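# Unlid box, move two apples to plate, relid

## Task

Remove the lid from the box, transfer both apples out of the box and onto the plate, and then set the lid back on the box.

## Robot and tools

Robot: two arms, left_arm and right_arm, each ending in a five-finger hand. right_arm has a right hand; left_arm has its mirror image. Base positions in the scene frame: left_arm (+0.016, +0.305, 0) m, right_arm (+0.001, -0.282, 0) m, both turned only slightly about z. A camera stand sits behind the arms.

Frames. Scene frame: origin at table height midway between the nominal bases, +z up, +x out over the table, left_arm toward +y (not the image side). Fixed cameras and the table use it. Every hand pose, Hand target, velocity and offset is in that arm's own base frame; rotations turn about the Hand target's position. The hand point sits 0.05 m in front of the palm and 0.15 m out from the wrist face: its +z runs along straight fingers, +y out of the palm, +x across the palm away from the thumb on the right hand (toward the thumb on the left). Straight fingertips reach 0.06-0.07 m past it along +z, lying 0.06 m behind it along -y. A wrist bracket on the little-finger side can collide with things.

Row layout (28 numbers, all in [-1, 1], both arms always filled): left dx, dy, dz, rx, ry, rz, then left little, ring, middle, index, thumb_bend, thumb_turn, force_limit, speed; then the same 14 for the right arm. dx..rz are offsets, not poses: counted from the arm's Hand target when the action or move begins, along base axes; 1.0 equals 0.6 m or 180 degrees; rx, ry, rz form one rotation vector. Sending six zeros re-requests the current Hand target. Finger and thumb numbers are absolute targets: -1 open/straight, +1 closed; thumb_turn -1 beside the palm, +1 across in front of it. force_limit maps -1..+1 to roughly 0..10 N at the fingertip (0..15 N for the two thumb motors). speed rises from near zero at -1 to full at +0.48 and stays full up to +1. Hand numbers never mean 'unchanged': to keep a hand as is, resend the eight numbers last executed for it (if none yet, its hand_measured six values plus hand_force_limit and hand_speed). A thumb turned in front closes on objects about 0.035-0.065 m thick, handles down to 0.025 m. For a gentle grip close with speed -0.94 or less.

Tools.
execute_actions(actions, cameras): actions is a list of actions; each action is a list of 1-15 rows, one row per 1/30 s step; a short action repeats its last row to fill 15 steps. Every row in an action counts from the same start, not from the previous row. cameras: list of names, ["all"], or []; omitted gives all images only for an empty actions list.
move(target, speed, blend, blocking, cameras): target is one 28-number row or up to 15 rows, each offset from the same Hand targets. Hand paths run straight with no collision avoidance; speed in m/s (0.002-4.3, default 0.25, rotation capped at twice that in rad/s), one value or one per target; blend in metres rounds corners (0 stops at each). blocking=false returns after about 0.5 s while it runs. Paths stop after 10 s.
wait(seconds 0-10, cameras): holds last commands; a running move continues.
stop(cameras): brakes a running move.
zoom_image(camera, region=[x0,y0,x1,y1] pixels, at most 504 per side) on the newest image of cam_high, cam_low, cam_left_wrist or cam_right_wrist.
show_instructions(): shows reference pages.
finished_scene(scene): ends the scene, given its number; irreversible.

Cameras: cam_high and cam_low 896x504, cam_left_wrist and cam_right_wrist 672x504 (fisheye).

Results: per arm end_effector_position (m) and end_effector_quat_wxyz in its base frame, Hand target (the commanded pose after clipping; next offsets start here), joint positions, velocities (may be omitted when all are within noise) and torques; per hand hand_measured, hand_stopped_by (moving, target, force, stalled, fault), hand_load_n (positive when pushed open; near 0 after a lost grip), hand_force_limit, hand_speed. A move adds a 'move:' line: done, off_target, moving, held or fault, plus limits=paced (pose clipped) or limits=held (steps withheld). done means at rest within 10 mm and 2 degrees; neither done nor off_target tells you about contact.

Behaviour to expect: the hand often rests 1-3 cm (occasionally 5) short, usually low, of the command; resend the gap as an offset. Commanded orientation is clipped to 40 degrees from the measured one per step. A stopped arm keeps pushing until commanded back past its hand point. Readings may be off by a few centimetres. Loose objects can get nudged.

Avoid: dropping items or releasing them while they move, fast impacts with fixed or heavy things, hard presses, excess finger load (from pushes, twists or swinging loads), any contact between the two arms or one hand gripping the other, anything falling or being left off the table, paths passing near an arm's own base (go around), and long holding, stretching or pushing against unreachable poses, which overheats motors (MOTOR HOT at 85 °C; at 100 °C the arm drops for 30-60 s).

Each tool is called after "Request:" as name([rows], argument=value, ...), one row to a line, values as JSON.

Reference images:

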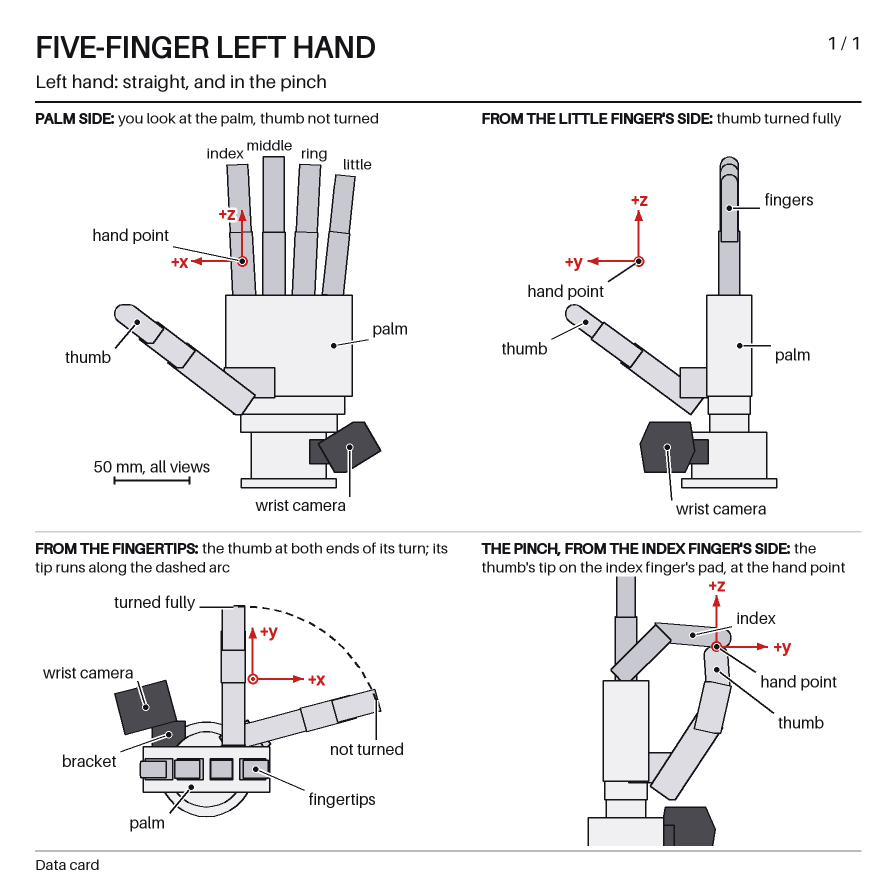

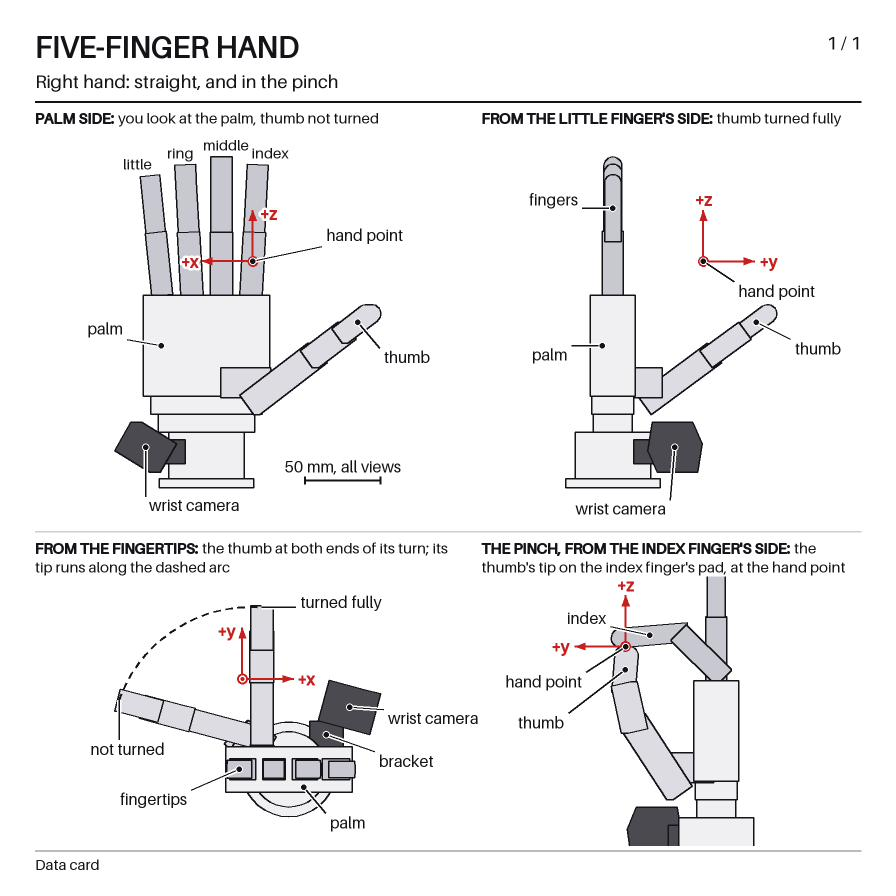

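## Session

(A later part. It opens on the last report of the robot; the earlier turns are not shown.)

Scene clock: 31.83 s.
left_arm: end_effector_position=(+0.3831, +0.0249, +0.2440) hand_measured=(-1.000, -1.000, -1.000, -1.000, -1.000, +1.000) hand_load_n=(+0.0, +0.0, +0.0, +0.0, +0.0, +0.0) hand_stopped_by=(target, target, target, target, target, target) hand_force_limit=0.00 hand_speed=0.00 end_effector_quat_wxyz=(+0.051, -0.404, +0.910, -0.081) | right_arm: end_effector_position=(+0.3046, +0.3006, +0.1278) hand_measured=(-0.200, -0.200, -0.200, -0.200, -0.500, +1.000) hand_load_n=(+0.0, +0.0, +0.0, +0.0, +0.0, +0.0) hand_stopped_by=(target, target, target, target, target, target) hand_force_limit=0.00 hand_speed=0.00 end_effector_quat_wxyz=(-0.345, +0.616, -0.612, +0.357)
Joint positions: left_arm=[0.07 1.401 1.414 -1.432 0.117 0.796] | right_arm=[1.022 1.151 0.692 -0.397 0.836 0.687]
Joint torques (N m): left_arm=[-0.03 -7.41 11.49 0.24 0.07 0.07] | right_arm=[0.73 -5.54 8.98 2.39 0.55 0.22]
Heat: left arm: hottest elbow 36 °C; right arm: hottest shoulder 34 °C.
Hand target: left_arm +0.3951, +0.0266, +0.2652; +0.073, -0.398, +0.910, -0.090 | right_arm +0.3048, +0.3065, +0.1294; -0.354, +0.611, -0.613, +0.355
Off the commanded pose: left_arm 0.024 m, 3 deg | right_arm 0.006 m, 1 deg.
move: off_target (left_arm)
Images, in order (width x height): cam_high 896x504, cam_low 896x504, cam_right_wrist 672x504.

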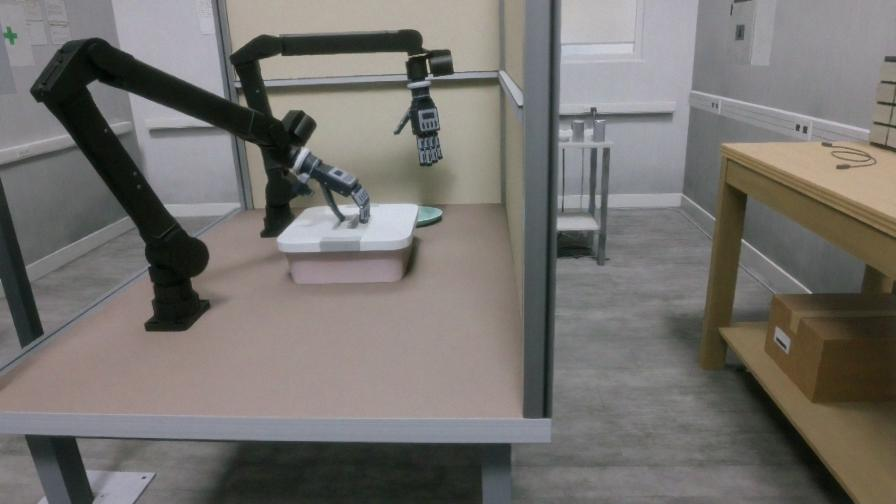

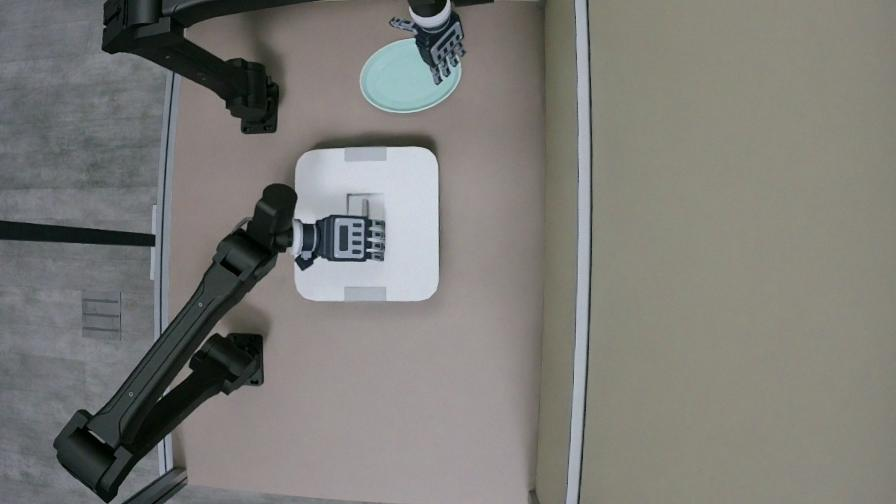

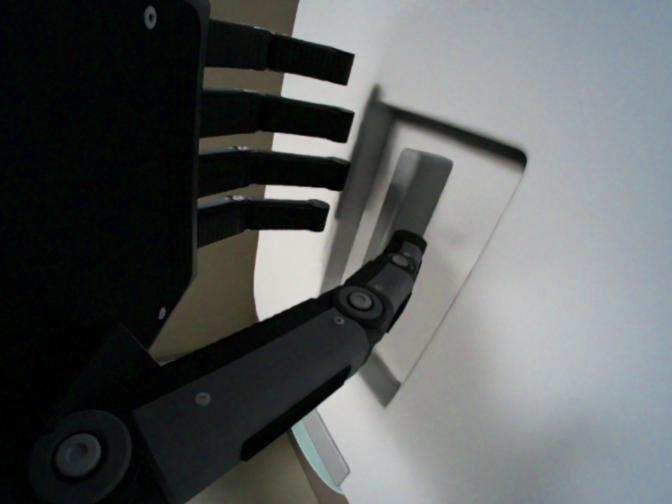

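Request:
move(target=[0, 0, 0, 0,0,0, -1,-1,-1,-1,-1,1,0,0, 0,0.014,-0.017,0,0,0,-0.2,-0.2,-0.2,-0.2,-0.5,1,0,0], cameras=[], speed=0.06)

Request:
move(target=[0, 0, 0, 0,0,0, -1,-1,-1,-1,-1,1,0,0, 0,0,0,0,0,0,-0.2,-0.2,-0.2,-0.2,-0.3,1,0.2,-0.85], cameras=["cam_high","cam_low","cam_right_wrist"], speed=0.06)

Request:
zoom_image(camera="cam_high", region=[290, 150, 410, 270])

Request:
zoom_image(camera="cam_right_wrist", region=[270, 100, 572, 400])

Scene clock: 35.43 s.
left_arm: end_effector_position=(+0.3831, +0.0249, +0.2440) hand_measured=(-1.000, -1.000, -1.000, -1.000, -1.000, +1.000) hand_load_n=(+0.0, +0.0, +0.0, +0.0, +0.0, +0.0) hand_stopped_by=(target, target, target, target, target, target) hand_force_limit=0.00 hand_speed=0.00 end_effector_quat_wxyz=(+0.051, -0.404, +0.910, -0.081) | right_arm: end_effector_position=(+0.3050, +0.3069, +0.1238) hand_measured=(-0.200, -0.200, -0.200, -0.200, -0.500, +1.000) hand_load_n=(+0.0, +0.0, -1.5, +0.0, +0.0, +0.0) hand_stopped_by=(target, target, target, target, target, target) hand_force_limit=0.00 hand_speed=0.00 end_effector_quat_wxyz=(-0.349, +0.613, -0.611, +0.360)
Joint positions: left_arm=[0.07 1.401 1.414 -1.432 0.117 0.796] | right_arm=[1.035 1.174 0.692 -0.373 0.852 0.695]
Joint torques (N m): left_arm=[0.21 -7.47 11.58 0.16 0.08 0.09] | right_arm=[0.09 -4.66 9.05 2.52 0.2 0.25]
Heat: left arm: hottest elbow 36 °C; right arm: hottest shoulder 33 °C.
Hand target: left_arm +0.3951, +0.0266, +0.2652; +0.073, -0.398, +0.910, -0.090 | right_arm +0.3048, +0.3150, +0.1193; -0.354, +0.611, -0.613, +0.354
Off the commanded pose: left_arm 0.024 m, 3 deg | right_arm 0.009 m, 1 deg.
move: off_target (left_arm)
No camera images: "cameras" was empty.

Scene clock: 36.63 s.
left_arm: end_effector_position=(+0.3831, +0.0249, +0.2440) hand_measured=(-1.000, -1.000, -1.000, -1.000, -1.000, +1.000) hand_load_n=(+0.0, +0.0, +0.0, +0.0, +0.0, +0.0) hand_stopped_by=(target, target, target, target, target, target) hand_force_limit=0.00 hand_speed=0.00 end_effector_quat_wxyz=(+0.051, -0.404, +0.910, -0.081) | right_arm: end_effector_position=(+0.3050, +0.3069, +0.1238) hand_measured=(-0.200, -0.200, -0.200, -0.200, -0.300, +1.000) hand_load_n=(+0.0, +0.0, -1.5, +0.0, +0.0, +0.0) hand_stopped_by=(target, target, target, target, target, target) hand_force_limit=0.20 hand_speed=-0.85 end_effector_quat_wxyz=(-0.349, +0.613, -0.611, +0.360)
Joint positions: left_arm=[0.07 1.401 1.414 -1.432 0.117 0.796] | right_arm=[1.035 1.174 0.692 -0.373 0.852 0.695]
Joint torques (N m): left_arm=[0.26 -7.3 11.41 0.21 0.11 0.04] | right_arm=[0.26 -4.84 8.96 2.48 0.22 0.28]
Heat: left arm: hottest elbow 37 °C; right arm: hottest shoulder 33 °C.
Hand target: left_arm +0.3951, +0.0266, +0.2652; +0.073, -0.398, +0.910, -0.090 | right_arm +0.3048, +0.3150, +0.1193; -0.354, +0.611, -0.613, +0.354
Off the commanded pose: left_arm 0.024 m, 3 deg | right_arm 0.009 m, 1 deg.
move: off_target (left_arm)
Images, in order (width x height): cam_high 896x504, cam_low 896x504, cam_right_wrist 672x504.

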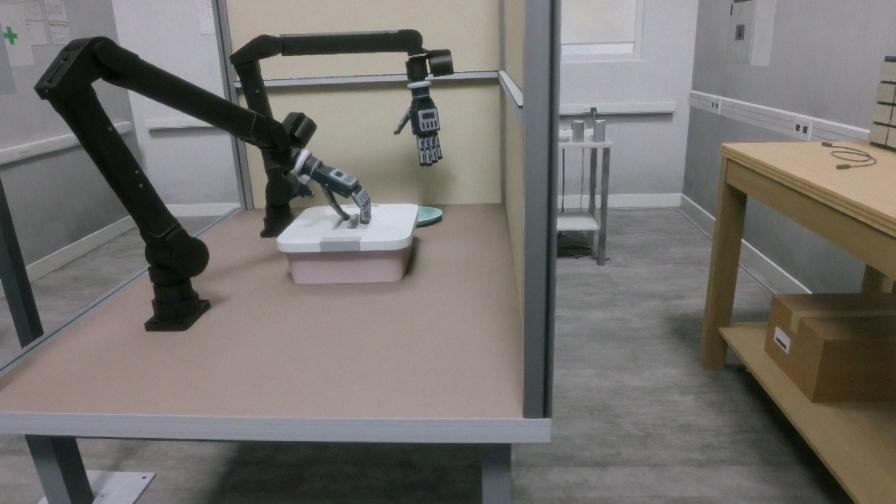

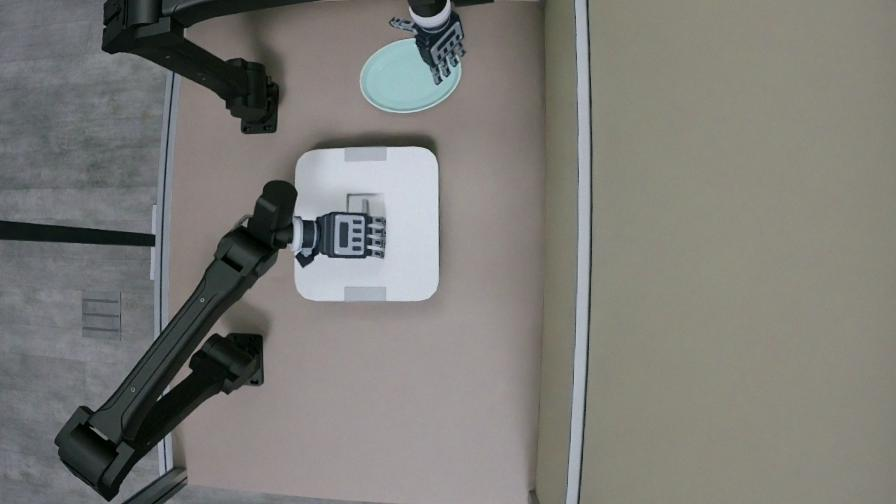

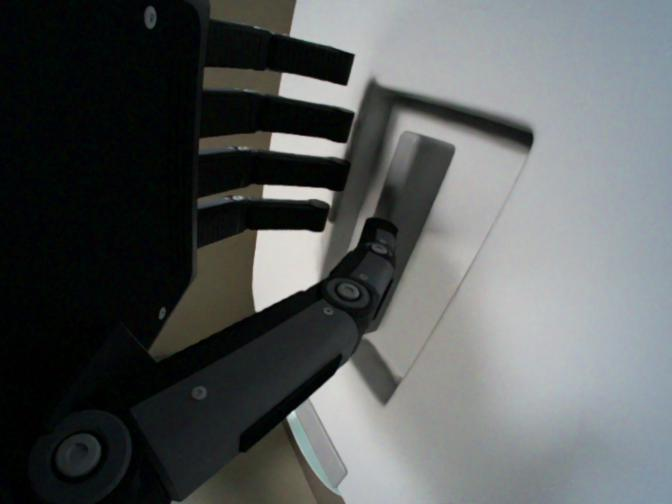

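Scaled by 4.200 from the camera's 896x504 image, which has a finer 1280x720 frame.

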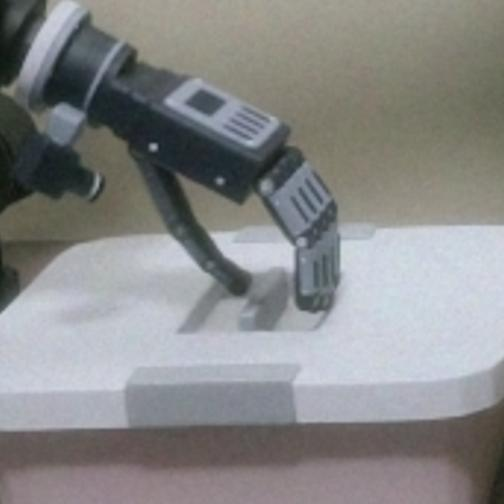

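Scaled by 1.669 from the camera's 672x504 image, which has a finer 960x720 frame.

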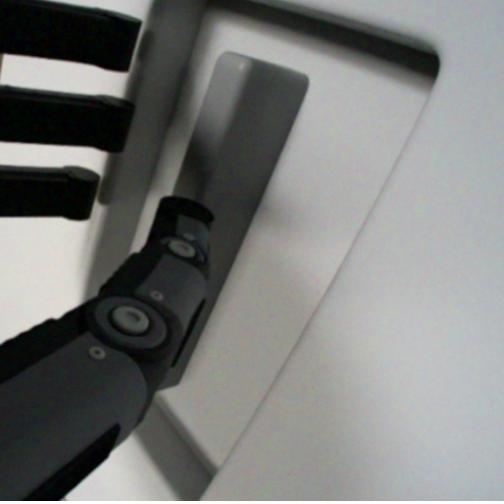

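Request:
move([
  [0, 0, 0, 0,0,0, -1,-1,-1,-1,-1,1,0,0, 0,0,0.02,0,0,0,-0.2,-0.2,-0.2,-0.2,-0.3,1,0.2,-0.85],
  [0, 0, 0, 0,0,0, -1,-1,-1,-1,-1,1,0,0, 0,0,0.02,0,0,0,0,0,0,0,-0.3,1,0.2,-0.5],
  [0, 0, 0, 0,0,0, -1,-1,-1,-1,-1,1,0,0, 0,-0.003,-0.005,0,0,0,0,0,0,0,-0.3,1,0.2,-0.5],
], cameras=["cam_high","cam_low","cam_right_wrist"], speed=0.06)

Request:
zoom_image(camera="cam_high", region=[290, 150, 410, 270])

Request:
zoom_image(camera="cam_low", region=[310, 160, 430, 280])

Request:
zoom_image(camera="cam_right_wrist", region=[270, 100, 572, 400])

Scene clock: 39.70 s.
left_arm: end_effector_position=(+0.3831, +0.0249, +0.2440) hand_measured=(-1.000, -1.000, -1.000, -1.000, -1.000, +1.000) hand_load_n=(+0.0, +0.0, +0.0, +0.0, +0.0, +0.0) hand_stopped_by=(target, target, target, target, target, target) hand_force_limit=0.00 hand_speed=0.00 end_effector_quat_wxyz=(+0.051, -0.404, +0.910, -0.081) | right_arm: end_effector_position=(+0.3051, +0.3084, +0.1187) hand_measured=(+0.000, +0.000, +0.000, +0.000, -0.300, +1.000) hand_load_n=(+0.0, +0.0, +0.0, +0.0, +0.0, +0.0) hand_stopped_by=(target, target, target, target, target, target) hand_force_limit=0.20 hand_speed=-0.50 end_effector_quat_wxyz=(-0.349, +0.612, -0.612, +0.358)
Joint positions: left_arm=[0.07 1.401 1.414 -1.432 0.117 0.796] | right_arm=[1.035 1.185 0.686 -0.358 0.849 0.701]
Joint torques (N m): left_arm=[-0.26 -7.06 11.55 0.08 0.08 0.07] | right_arm=[-0.15 -5.6 8.73 2.29 0.28 0.19]
Heat: left arm: hottest elbow 37 °C; right arm: hottest shoulder 33 °C.
Hand target: left_arm +0.3951, +0.0266, +0.2652; +0.073, -0.398, +0.910, -0.090 | right_arm +0.3048, +0.3130, +0.1162; -0.354, +0.611, -0.613, +0.355
Off the commanded pose: left_arm 0.024 m, 3 deg | right_arm 0.005 m, 1 deg.
move: off_target (left_arm); target 2's new numbers were sent with right_arm's hand 0.012 m and 1 deg from that target
Images, in order (width x height): cam_high 896x504, cam_low 896x504, cam_right_wrist 672x504.

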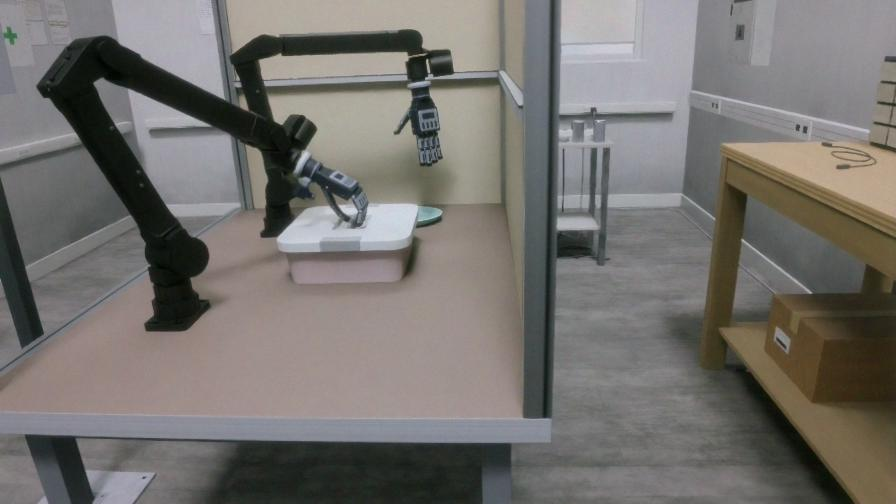

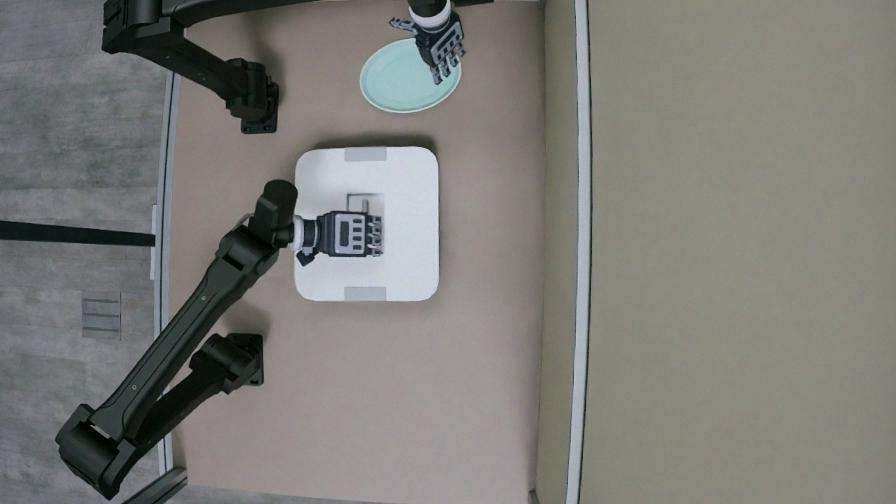

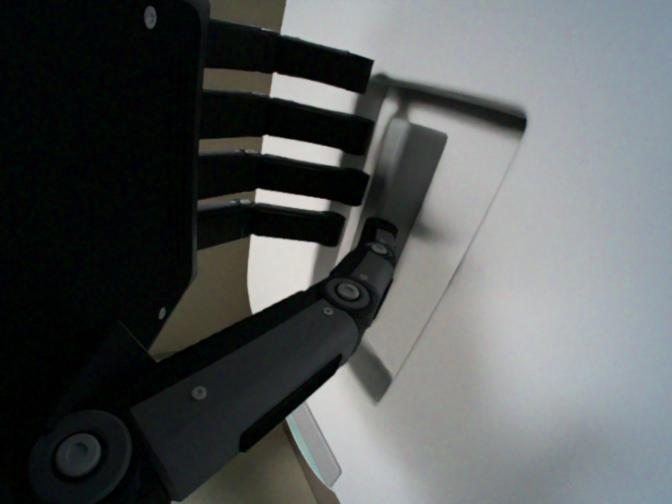

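Scaled by 4.200 from the camera's 896x504 image, which has a finer 1280x720 frame.

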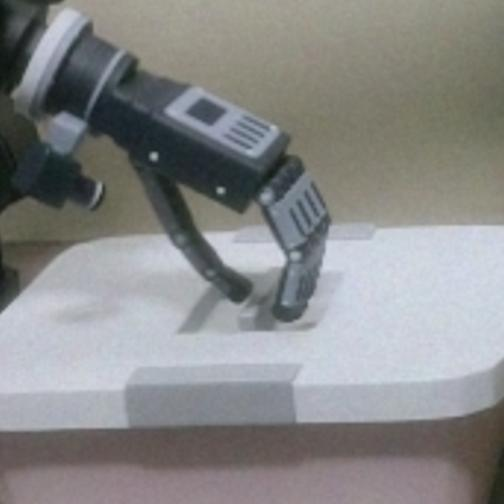

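Scaled by 4.200 from the camera's 896x504 image, which has a finer 1280x720 frame.

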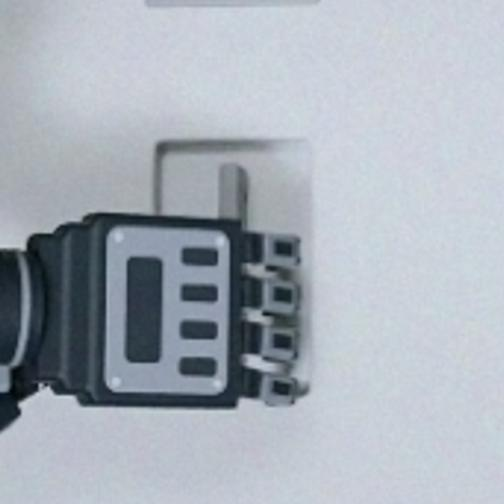

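Scaled by 1.669 from the camera's 672x504 image, which has a finer 960x720 frame.

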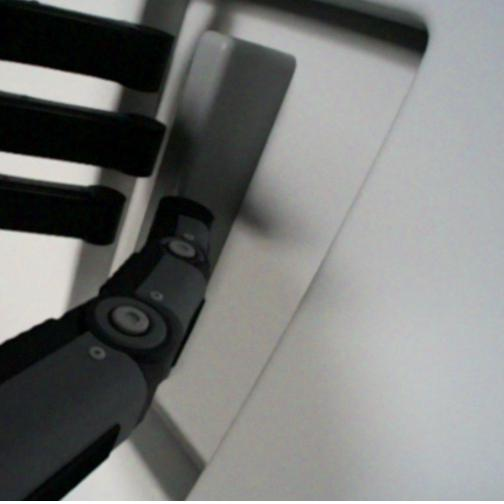

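Request:
move([
  [0, 0, 0, 0,0,0, -1,-1,-1,-1,-1,1,0,0, 0,-0.002,-0.01,0,0,0,0,0,0,0,-0.3,1,0.2,-0.5],
  [0, 0, 0, 0,0,0, -1,-1,-1,-1,-1,1,0,0, 0,-0.002,-0.01,0,0,0,0,0,0.6,0.6,-0.3,1,0,-0.9],
], cameras=["cam_high","cam_right_wrist"], speed=0.06)

Request:
zoom_image(camera="cam_high", region=[290, 150, 410, 270])

Request:
zoom_image(camera="cam_right_wrist", region=[270, 100, 572, 400])

Scene clock: 42.40 s.
left_arm: end_effector_position=(+0.3831, +0.0249, +0.2440) hand_measured=(-1.000, -1.000, -1.000, -1.000, -1.000, +1.000) hand_load_n=(+0.0, +0.0, +0.0, +0.0, +0.0, +0.0) hand_stopped_by=(target, target, target, target, target, target) hand_force_limit=0.00 hand_speed=0.00 end_effector_quat_wxyz=(+0.051, -0.404, +0.910, -0.081) | right_arm: end_effector_position=(+0.3046, +0.3088, +0.1128) hand_measured=(+0.000, +0.000, +0.156, +0.194, -0.300, +1.000) hand_load_n=(+0.0, +0.0, +6.0, +5.5, +2.0, +0.0) hand_stopped_by=(target, target, force, force, target, target) hand_force_limit=0.00 hand_speed=-0.90 end_effector_quat_wxyz=(-0.351, +0.613, -0.612, +0.356)
Joint positions: left_arm=[0.07 1.401 1.414 -1.432 0.117 0.796] | right_arm=[1.035 1.192 0.673 -0.335 0.845 0.701]
Joint torques (N m): left_arm=[-0.32 -7.53 11.56 -0.03 0.07 0.06] | right_arm=[-0.09 -5.48 8.54 2.39 0.37 0.15]
Heat: left arm: hottest elbow 37 °C; right arm: hottest shoulder 33 °C.
Hand target: left_arm +0.3951, +0.0266, +0.2652; +0.073, -0.398, +0.910, -0.090 | right_arm +0.3048, +0.3119, +0.1102; -0.354, +0.611, -0.613, +0.355
Off the commanded pose: left_arm 0.024 m, 3 deg | right_arm 0.004 m, 0 deg.
move: off_target (left_arm)
Images, in order (width x height): cam_high 896x504, cam_right_wrist 672x504.

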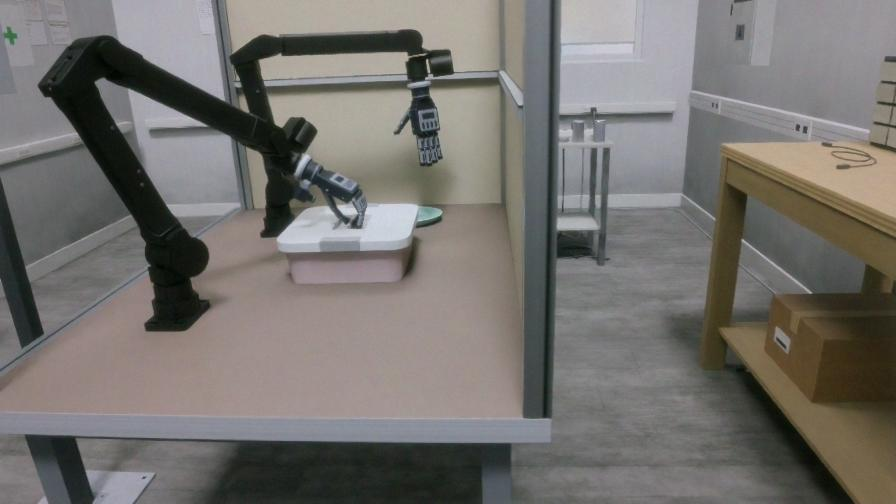

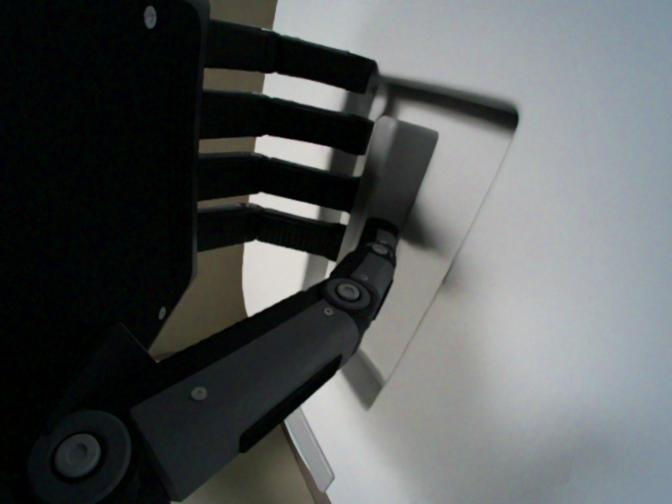

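Scaled by 4.200 from the camera's 896x504 image, which has a finer 1280x720 frame.

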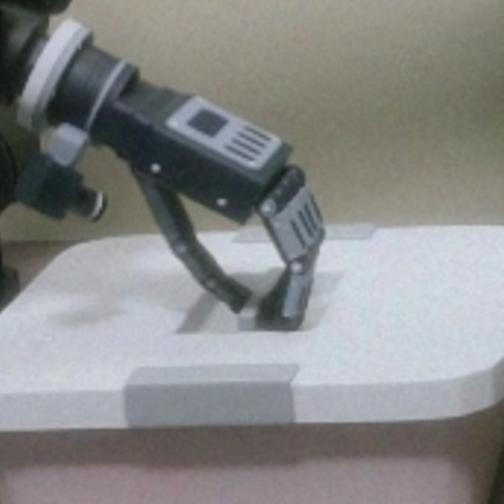

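Scaled by 1.669 from the camera's 672x504 image, which has a finer 960x720 frame.

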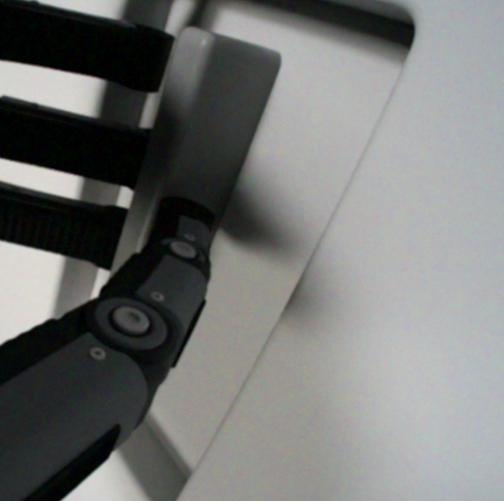

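Request:
move([
  [0, 0, 0, 0,0,0, -1,-1,-1,-1,-1,1,0,0, 0,0,0,0,0,0,0,0.4,0.6,0.6,-0.3,1,-0.6,-0.92],
  [0, 0, 0, 0,0,0, -1,-1,-1,-1,-1,1,0,0, 0,0,0.05,0,0,0,0,0.4,0.6,0.6,-0.3,1,-0.6,-0.92],
], cameras=["cam_high"], speed=0.06)

Request:
zoom_image(camera="cam_high", region=[260, 150, 440, 300])

Scene clock: 44.80 s.
left_arm: end_effector_position=(+0.3831, +0.0249, +0.2440) hand_measured=(-1.000, -1.000, -1.000, -1.000, -1.000, +1.000) hand_load_n=(+0.0, +0.0, +0.0, +0.0, +0.0, +0.0) hand_stopped_by=(target, target, target, target, target, target) hand_force_limit=0.00 hand_speed=0.00 end_effector_quat_wxyz=(+0.051, -0.404, +0.910, -0.081) | right_arm: end_effector_position=(+0.2977, +0.2983, +0.1126) hand_measured=(+0.000, +0.178, +0.156, +0.194, -0.302, +1.000) hand_load_n=(+0.0, +0.0, +5.0, +4.0, +4.5, +0.5) hand_stopped_by=(target, force, force, force, target, target) hand_force_limit=-0.60 hand_speed=-0.92 end_effector_quat_wxyz=(-0.334, +0.621, -0.612, +0.358)
Joint positions: left_arm=[0.07 1.401 1.414 -1.432 0.117 0.796] | right_arm=[1.035 1.17 0.674 -0.402 0.843 0.71]
Joint torques (N m): left_arm=[-0.21 -8.06 11.47 0.23 0.08 0.07] | right_arm=[-0.26 -7.77 13.31 0.83 0.51 0.05]
Heat: left arm: hottest elbow 38 °C; right arm: hottest shoulder 33 °C.
Hand target: left_arm +0.3951, +0.0266, +0.2652; +0.073, -0.398, +0.910, -0.090 | right_arm +0.3048, +0.3119, +0.1402; -0.354, +0.611, -0.613, +0.355
Off the commanded pose: left_arm 0.024 m, 3 deg | right_arm 0.032 m, 3 deg.
move: off_target (left_arm, right_arm)
Images, in order (width x height): cam_high 896x504.

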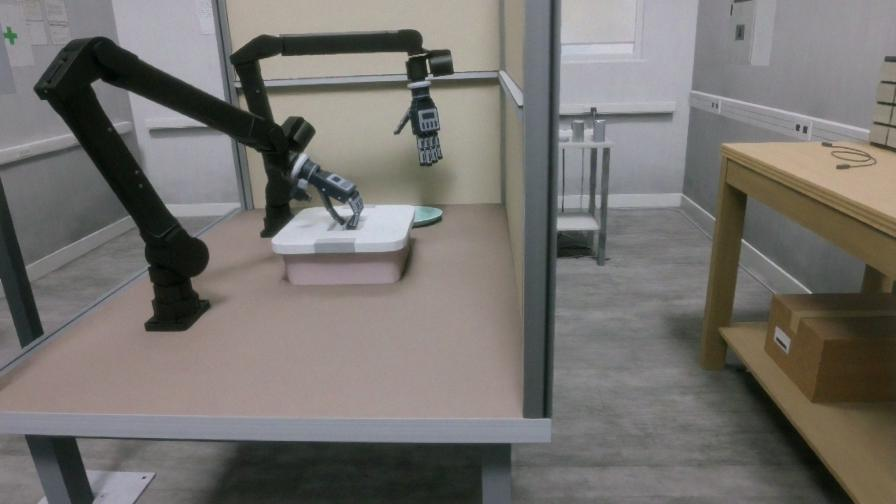

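Scaled by 2.800 from the camera's 896x504 image, which has a finer 1280x720 frame.

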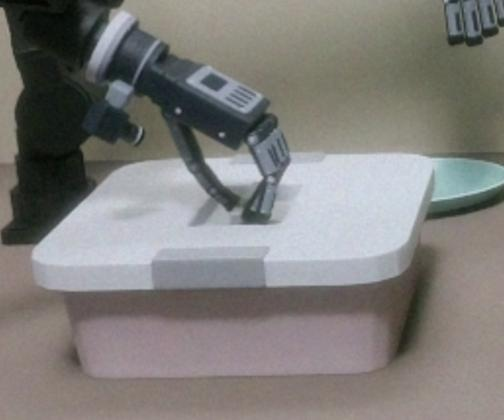

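Request:
move(target=[0, 0, 0, 0,0,0, -1,-1,-1,-1,-1,1,0,0, 0,0,0.04,0,0,0,0,0.4,0.6,0.6,-0.3,1,-0.6,-0.92], cameras=["cam_high","cam_low","cam_right_wrist"], speed=0.06)

Request:
zoom_image(camera="cam_high", region=[260, 150, 440, 300])

Scene clock: 46.40 s.
left_arm: end_effector_position=(+0.3831, +0.0249, +0.2440) hand_measured=(-1.000, -1.000, -1.000, -1.000, -1.000, +1.000) hand_load_n=(+0.0, +0.0, +0.0, +0.0, +0.0, +0.0) hand_stopped_by=(target, target, target, target, target, target) hand_force_limit=0.00 hand_speed=0.00 end_effector_quat_wxyz=(+0.051, -0.404, +0.910, -0.081) | right_arm: end_effector_position=(+0.2949, +0.2943, +0.1263) hand_measured=(+0.000, +0.178, +0.156, +0.194, -0.302, +1.000) hand_load_n=(+0.0, +0.5, +4.0, +5.0, +4.0, +1.0) hand_stopped_by=(target, force, force, force, target, target) hand_force_limit=-0.60 hand_speed=-0.92 end_effector_quat_wxyz=(-0.323, +0.628, -0.610, +0.360)
Joint positions: left_arm=[0.07 1.401 1.414 -1.432 0.117 0.796] | right_arm=[1.035 1.145 0.707 -0.486 0.841 0.71]
Joint torques (N m): left_arm=[-0.21 -7.18 11.48 0.1 0.07 0.02] | right_arm=[-0.38 -8.18 14.43 1.13 0.58 0.05]
Heat: left arm: hottest elbow 38 °C; right arm: hottest shoulder 33 °C.
Hand target: left_arm +0.3951, +0.0266, +0.2652; +0.073, -0.398, +0.910, -0.090 | right_arm +0.3047, +0.3119, +0.1641; -0.354, +0.611, -0.613, +0.354
Off the commanded pose: left_arm 0.024 m, 3 deg | right_arm 0.043 m, 4 deg.
move: off_target (left_arm, right_arm)
Images, in order (width x height): cam_high 896x504, cam_low 896x504, cam_right_wrist 672x504.

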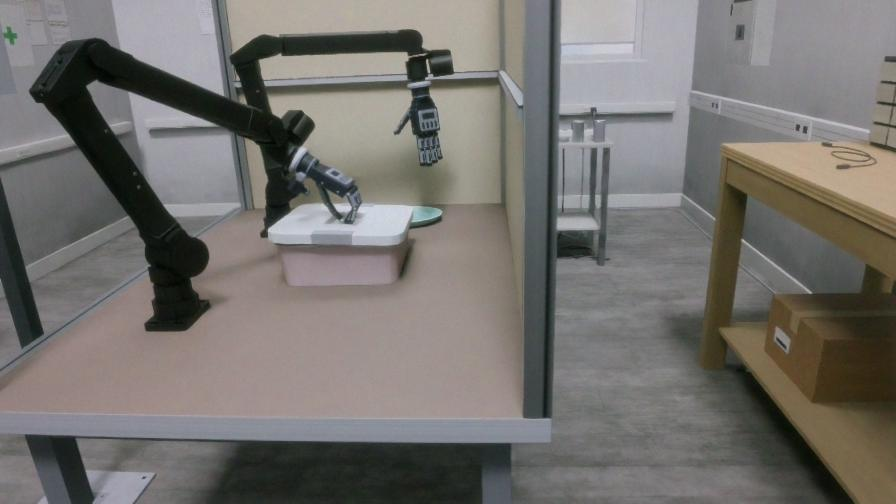

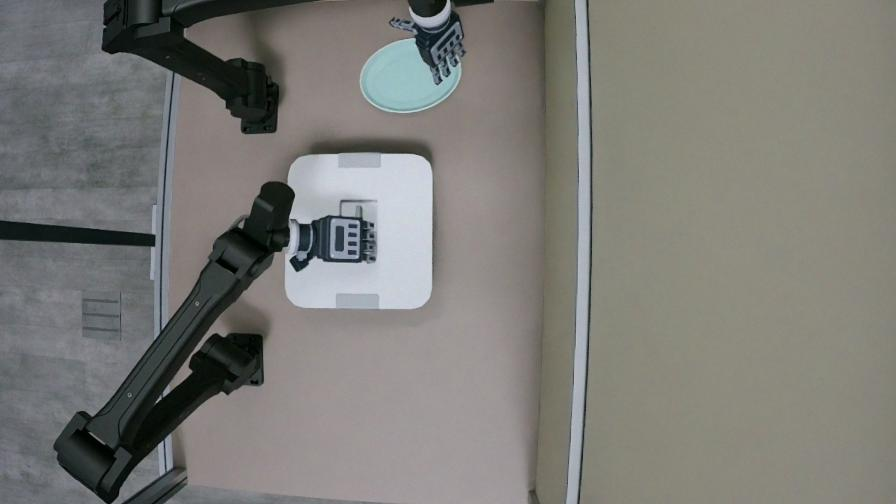

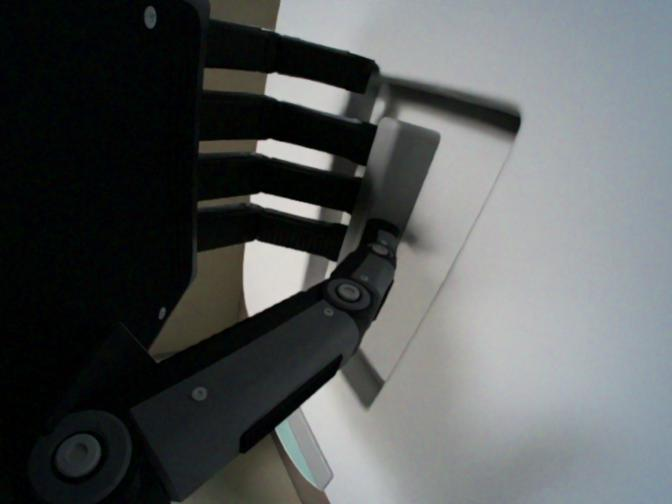

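Scaled by 2.800 from the camera's 896x504 image, which has a finer 1280x720 frame.

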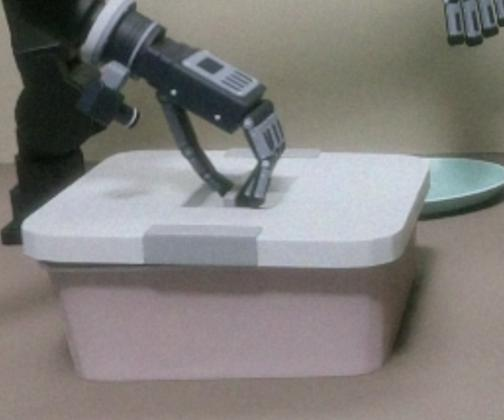

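Request:
move(target=[0, 0, 0, 0,0,0, -1,-1,-1,-1,-1,1,0,0, 0.01,0.02,0.06,0,0,0,0,0.4,0.62,0.62,-0.3,1,0.4,-0.92], cameras=["cam_high","cam_low","cam_right_wrist"], speed=0.06)

Request:
zoom_image(camera="cam_high", region=[260, 150, 440, 300])

Scene clock: 48.47 s.
left_arm: end_effector_position=(+0.3831, +0.0249, +0.2440) hand_measured=(-1.000, -1.000, -1.000, -1.000, -1.000, +1.000) hand_load_n=(+0.0, +0.0, +0.0, +0.0, +0.0, +0.0) hand_stopped_by=(target, target, target, target, target, target) hand_force_limit=0.00 hand_speed=0.00 end_effector_quat_wxyz=(+0.051, -0.404, +0.910, -0.081) | right_arm: end_effector_position=(+0.3015, +0.3054, +0.1613) hand_measured=(+0.000, +0.178, +0.166, +0.206, -0.302, +1.000) hand_load_n=(-0.5, +0.0, +8.5, +6.0, +7.5, +0.5) hand_stopped_by=(target, force, force, force, target, target) hand_force_limit=0.40 hand_speed=-0.92 end_effector_quat_wxyz=(-0.321, +0.629, -0.610, +0.361)
Joint positions: left_arm=[0.07 1.401 1.414 -1.432 0.117 0.796] | right_arm=[1.035 1.143 0.806 -0.591 0.841 0.709]
Joint torques (N m): left_arm=[-0.15 -7.18 11.49 0.18 0.07 0.05] | right_arm=[0.21 -7.65 15.23 1.29 0.68 0.11]
Heat: left arm: hottest elbow 38 °C; right arm: hottest shoulder 33 °C.
Hand target: left_arm +0.3951, +0.0266, +0.2652; +0.073, -0.398, +0.910, -0.090 | right_arm +0.3108, +0.3239, +0.2002; -0.354, +0.611, -0.613, +0.354
Off the commanded pose: left_arm 0.024 m, 3 deg | right_arm 0.044 m, 4 deg.
move: off_target (left_arm, right_arm)
Images, in order (width x height): cam_high 896x504, cam_low 896x504, cam_right_wrist 672x504.

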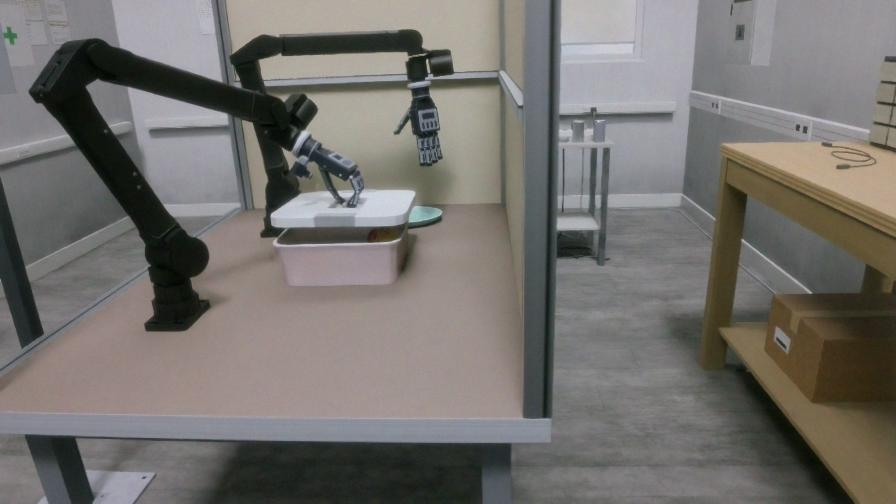

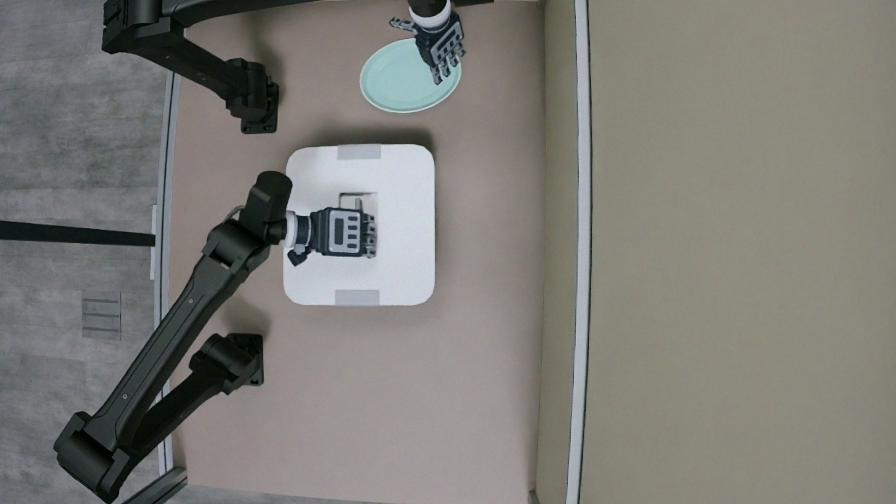

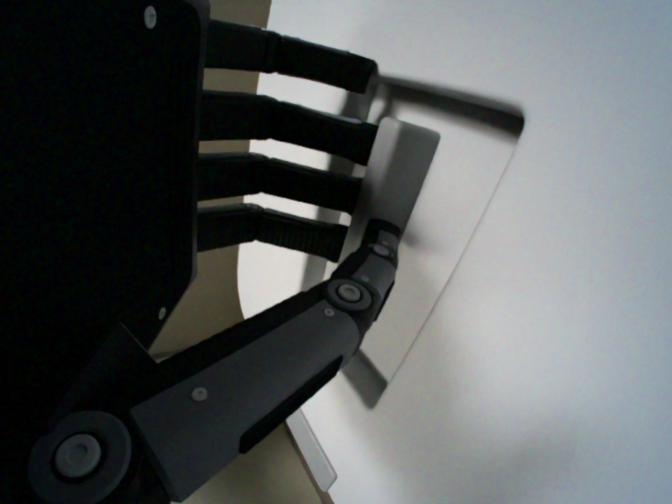

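Scaled by 2.800 from the camera's 896x504 image, which has a finer 1280x720 frame.

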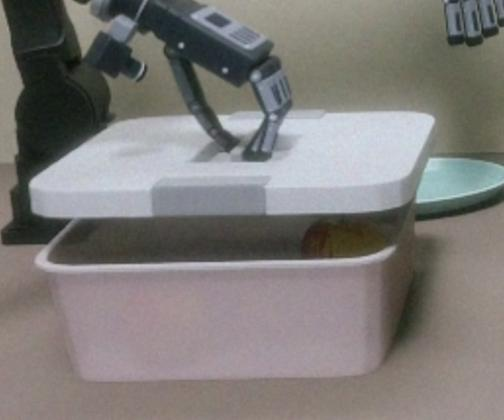

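Request:
move([
  [0, 0, 0, 0,0,0, -1,-1,-1,-1,-1,1,0,0, 0,0,0.058,0,0,0,0,0.4,0.62,0.62,-0.3,1,0.4,-0.92],
  [0, 0, 0, 0,0,0, -1,-1,-1,-1,-1,1,0,0, 0.19,-0.71,0.058,0,0,0,0,0.4,0.62,0.62,-0.3,1,0.4,-0.92],
], cameras=["cam_high","cam_low","cam_right_wrist"], speed=[0.1,0.2], blend=[0.02,0])

Scene clock: 53.20 s.
left_arm: end_effector_position=(+0.3831, +0.0249, +0.2440) hand_measured=(-1.000, -1.000, -1.000, -1.000, -1.000, +1.000) hand_load_n=(+0.0, +0.0, +0.0, +0.0, +0.0, +0.0) hand_stopped_by=(target, target, target, target, target, target) hand_force_limit=0.00 hand_speed=0.00 end_effector_quat_wxyz=(+0.051, -0.404, +0.910, -0.081) | right_arm: end_effector_position=(+0.4001, -0.0927, +0.1927) hand_measured=(+0.000, +0.178, +0.166, +0.206, -0.302, +1.000) hand_load_n=(+0.0, +0.0, +8.5, +6.0, +7.5, +0.5) hand_stopped_by=(target, force, force, force, target, target) hand_force_limit=0.40 hand_speed=-0.92 end_effector_quat_wxyz=(-0.337, +0.616, -0.638, +0.315)
Joint positions: left_arm=[0.07 1.401 1.414 -1.432 0.117 0.796] | right_arm=[-0.435 0.998 0.766 -0.43 -0.365 -0.22]
Joint torques (N m): left_arm=[-0.26 -7.36 11.63 0.03 0.08 0.04] | right_arm=[-0.32 -5.36 16.27 3.08 -0.57 0.06]
Heat: left arm: hottest elbow 39 °C; right arm: hottest shoulder 33 °C.
Hand target: left_arm +0.3951, +0.0266, +0.2652; +0.073, -0.398, +0.910, -0.090 | right_arm +0.4248, -0.1021, +0.2349; -0.354, +0.611, -0.613, +0.354
Off the commanded pose: left_arm 0.024 m, 3 deg | right_arm 0.050 m, 6 deg.
move: off_target (left_arm, right_arm); blend cut to 0.0174 m at target 1
Images, in order (width x height): cam_high 896x504, cam_low 896x504, cam_right_wrist 672x504.

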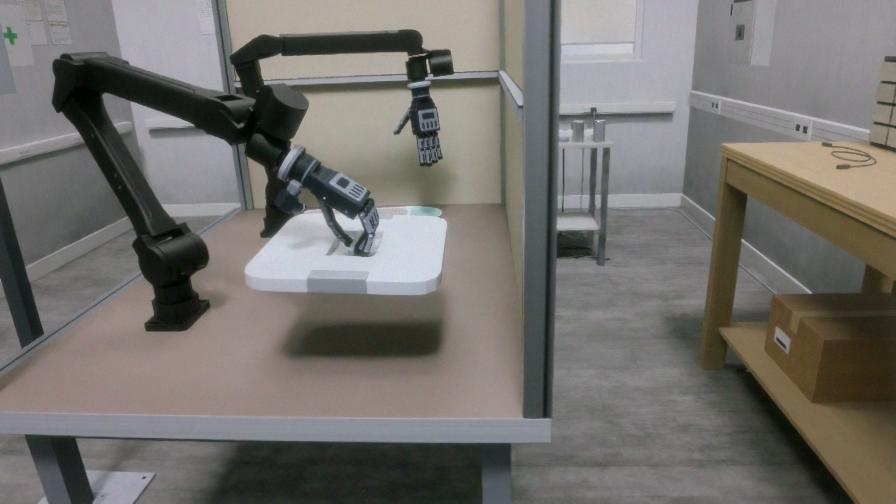

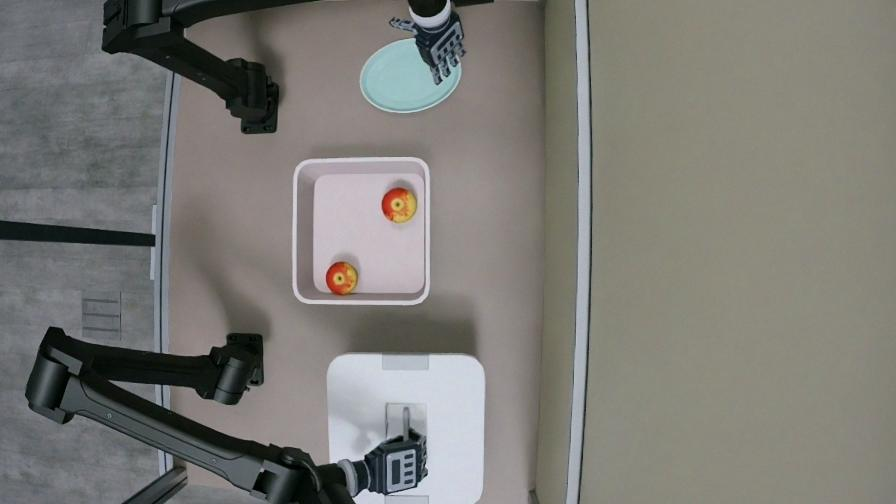

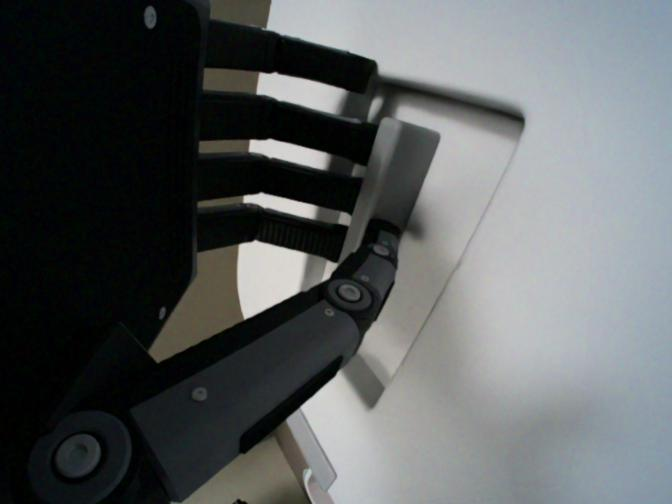

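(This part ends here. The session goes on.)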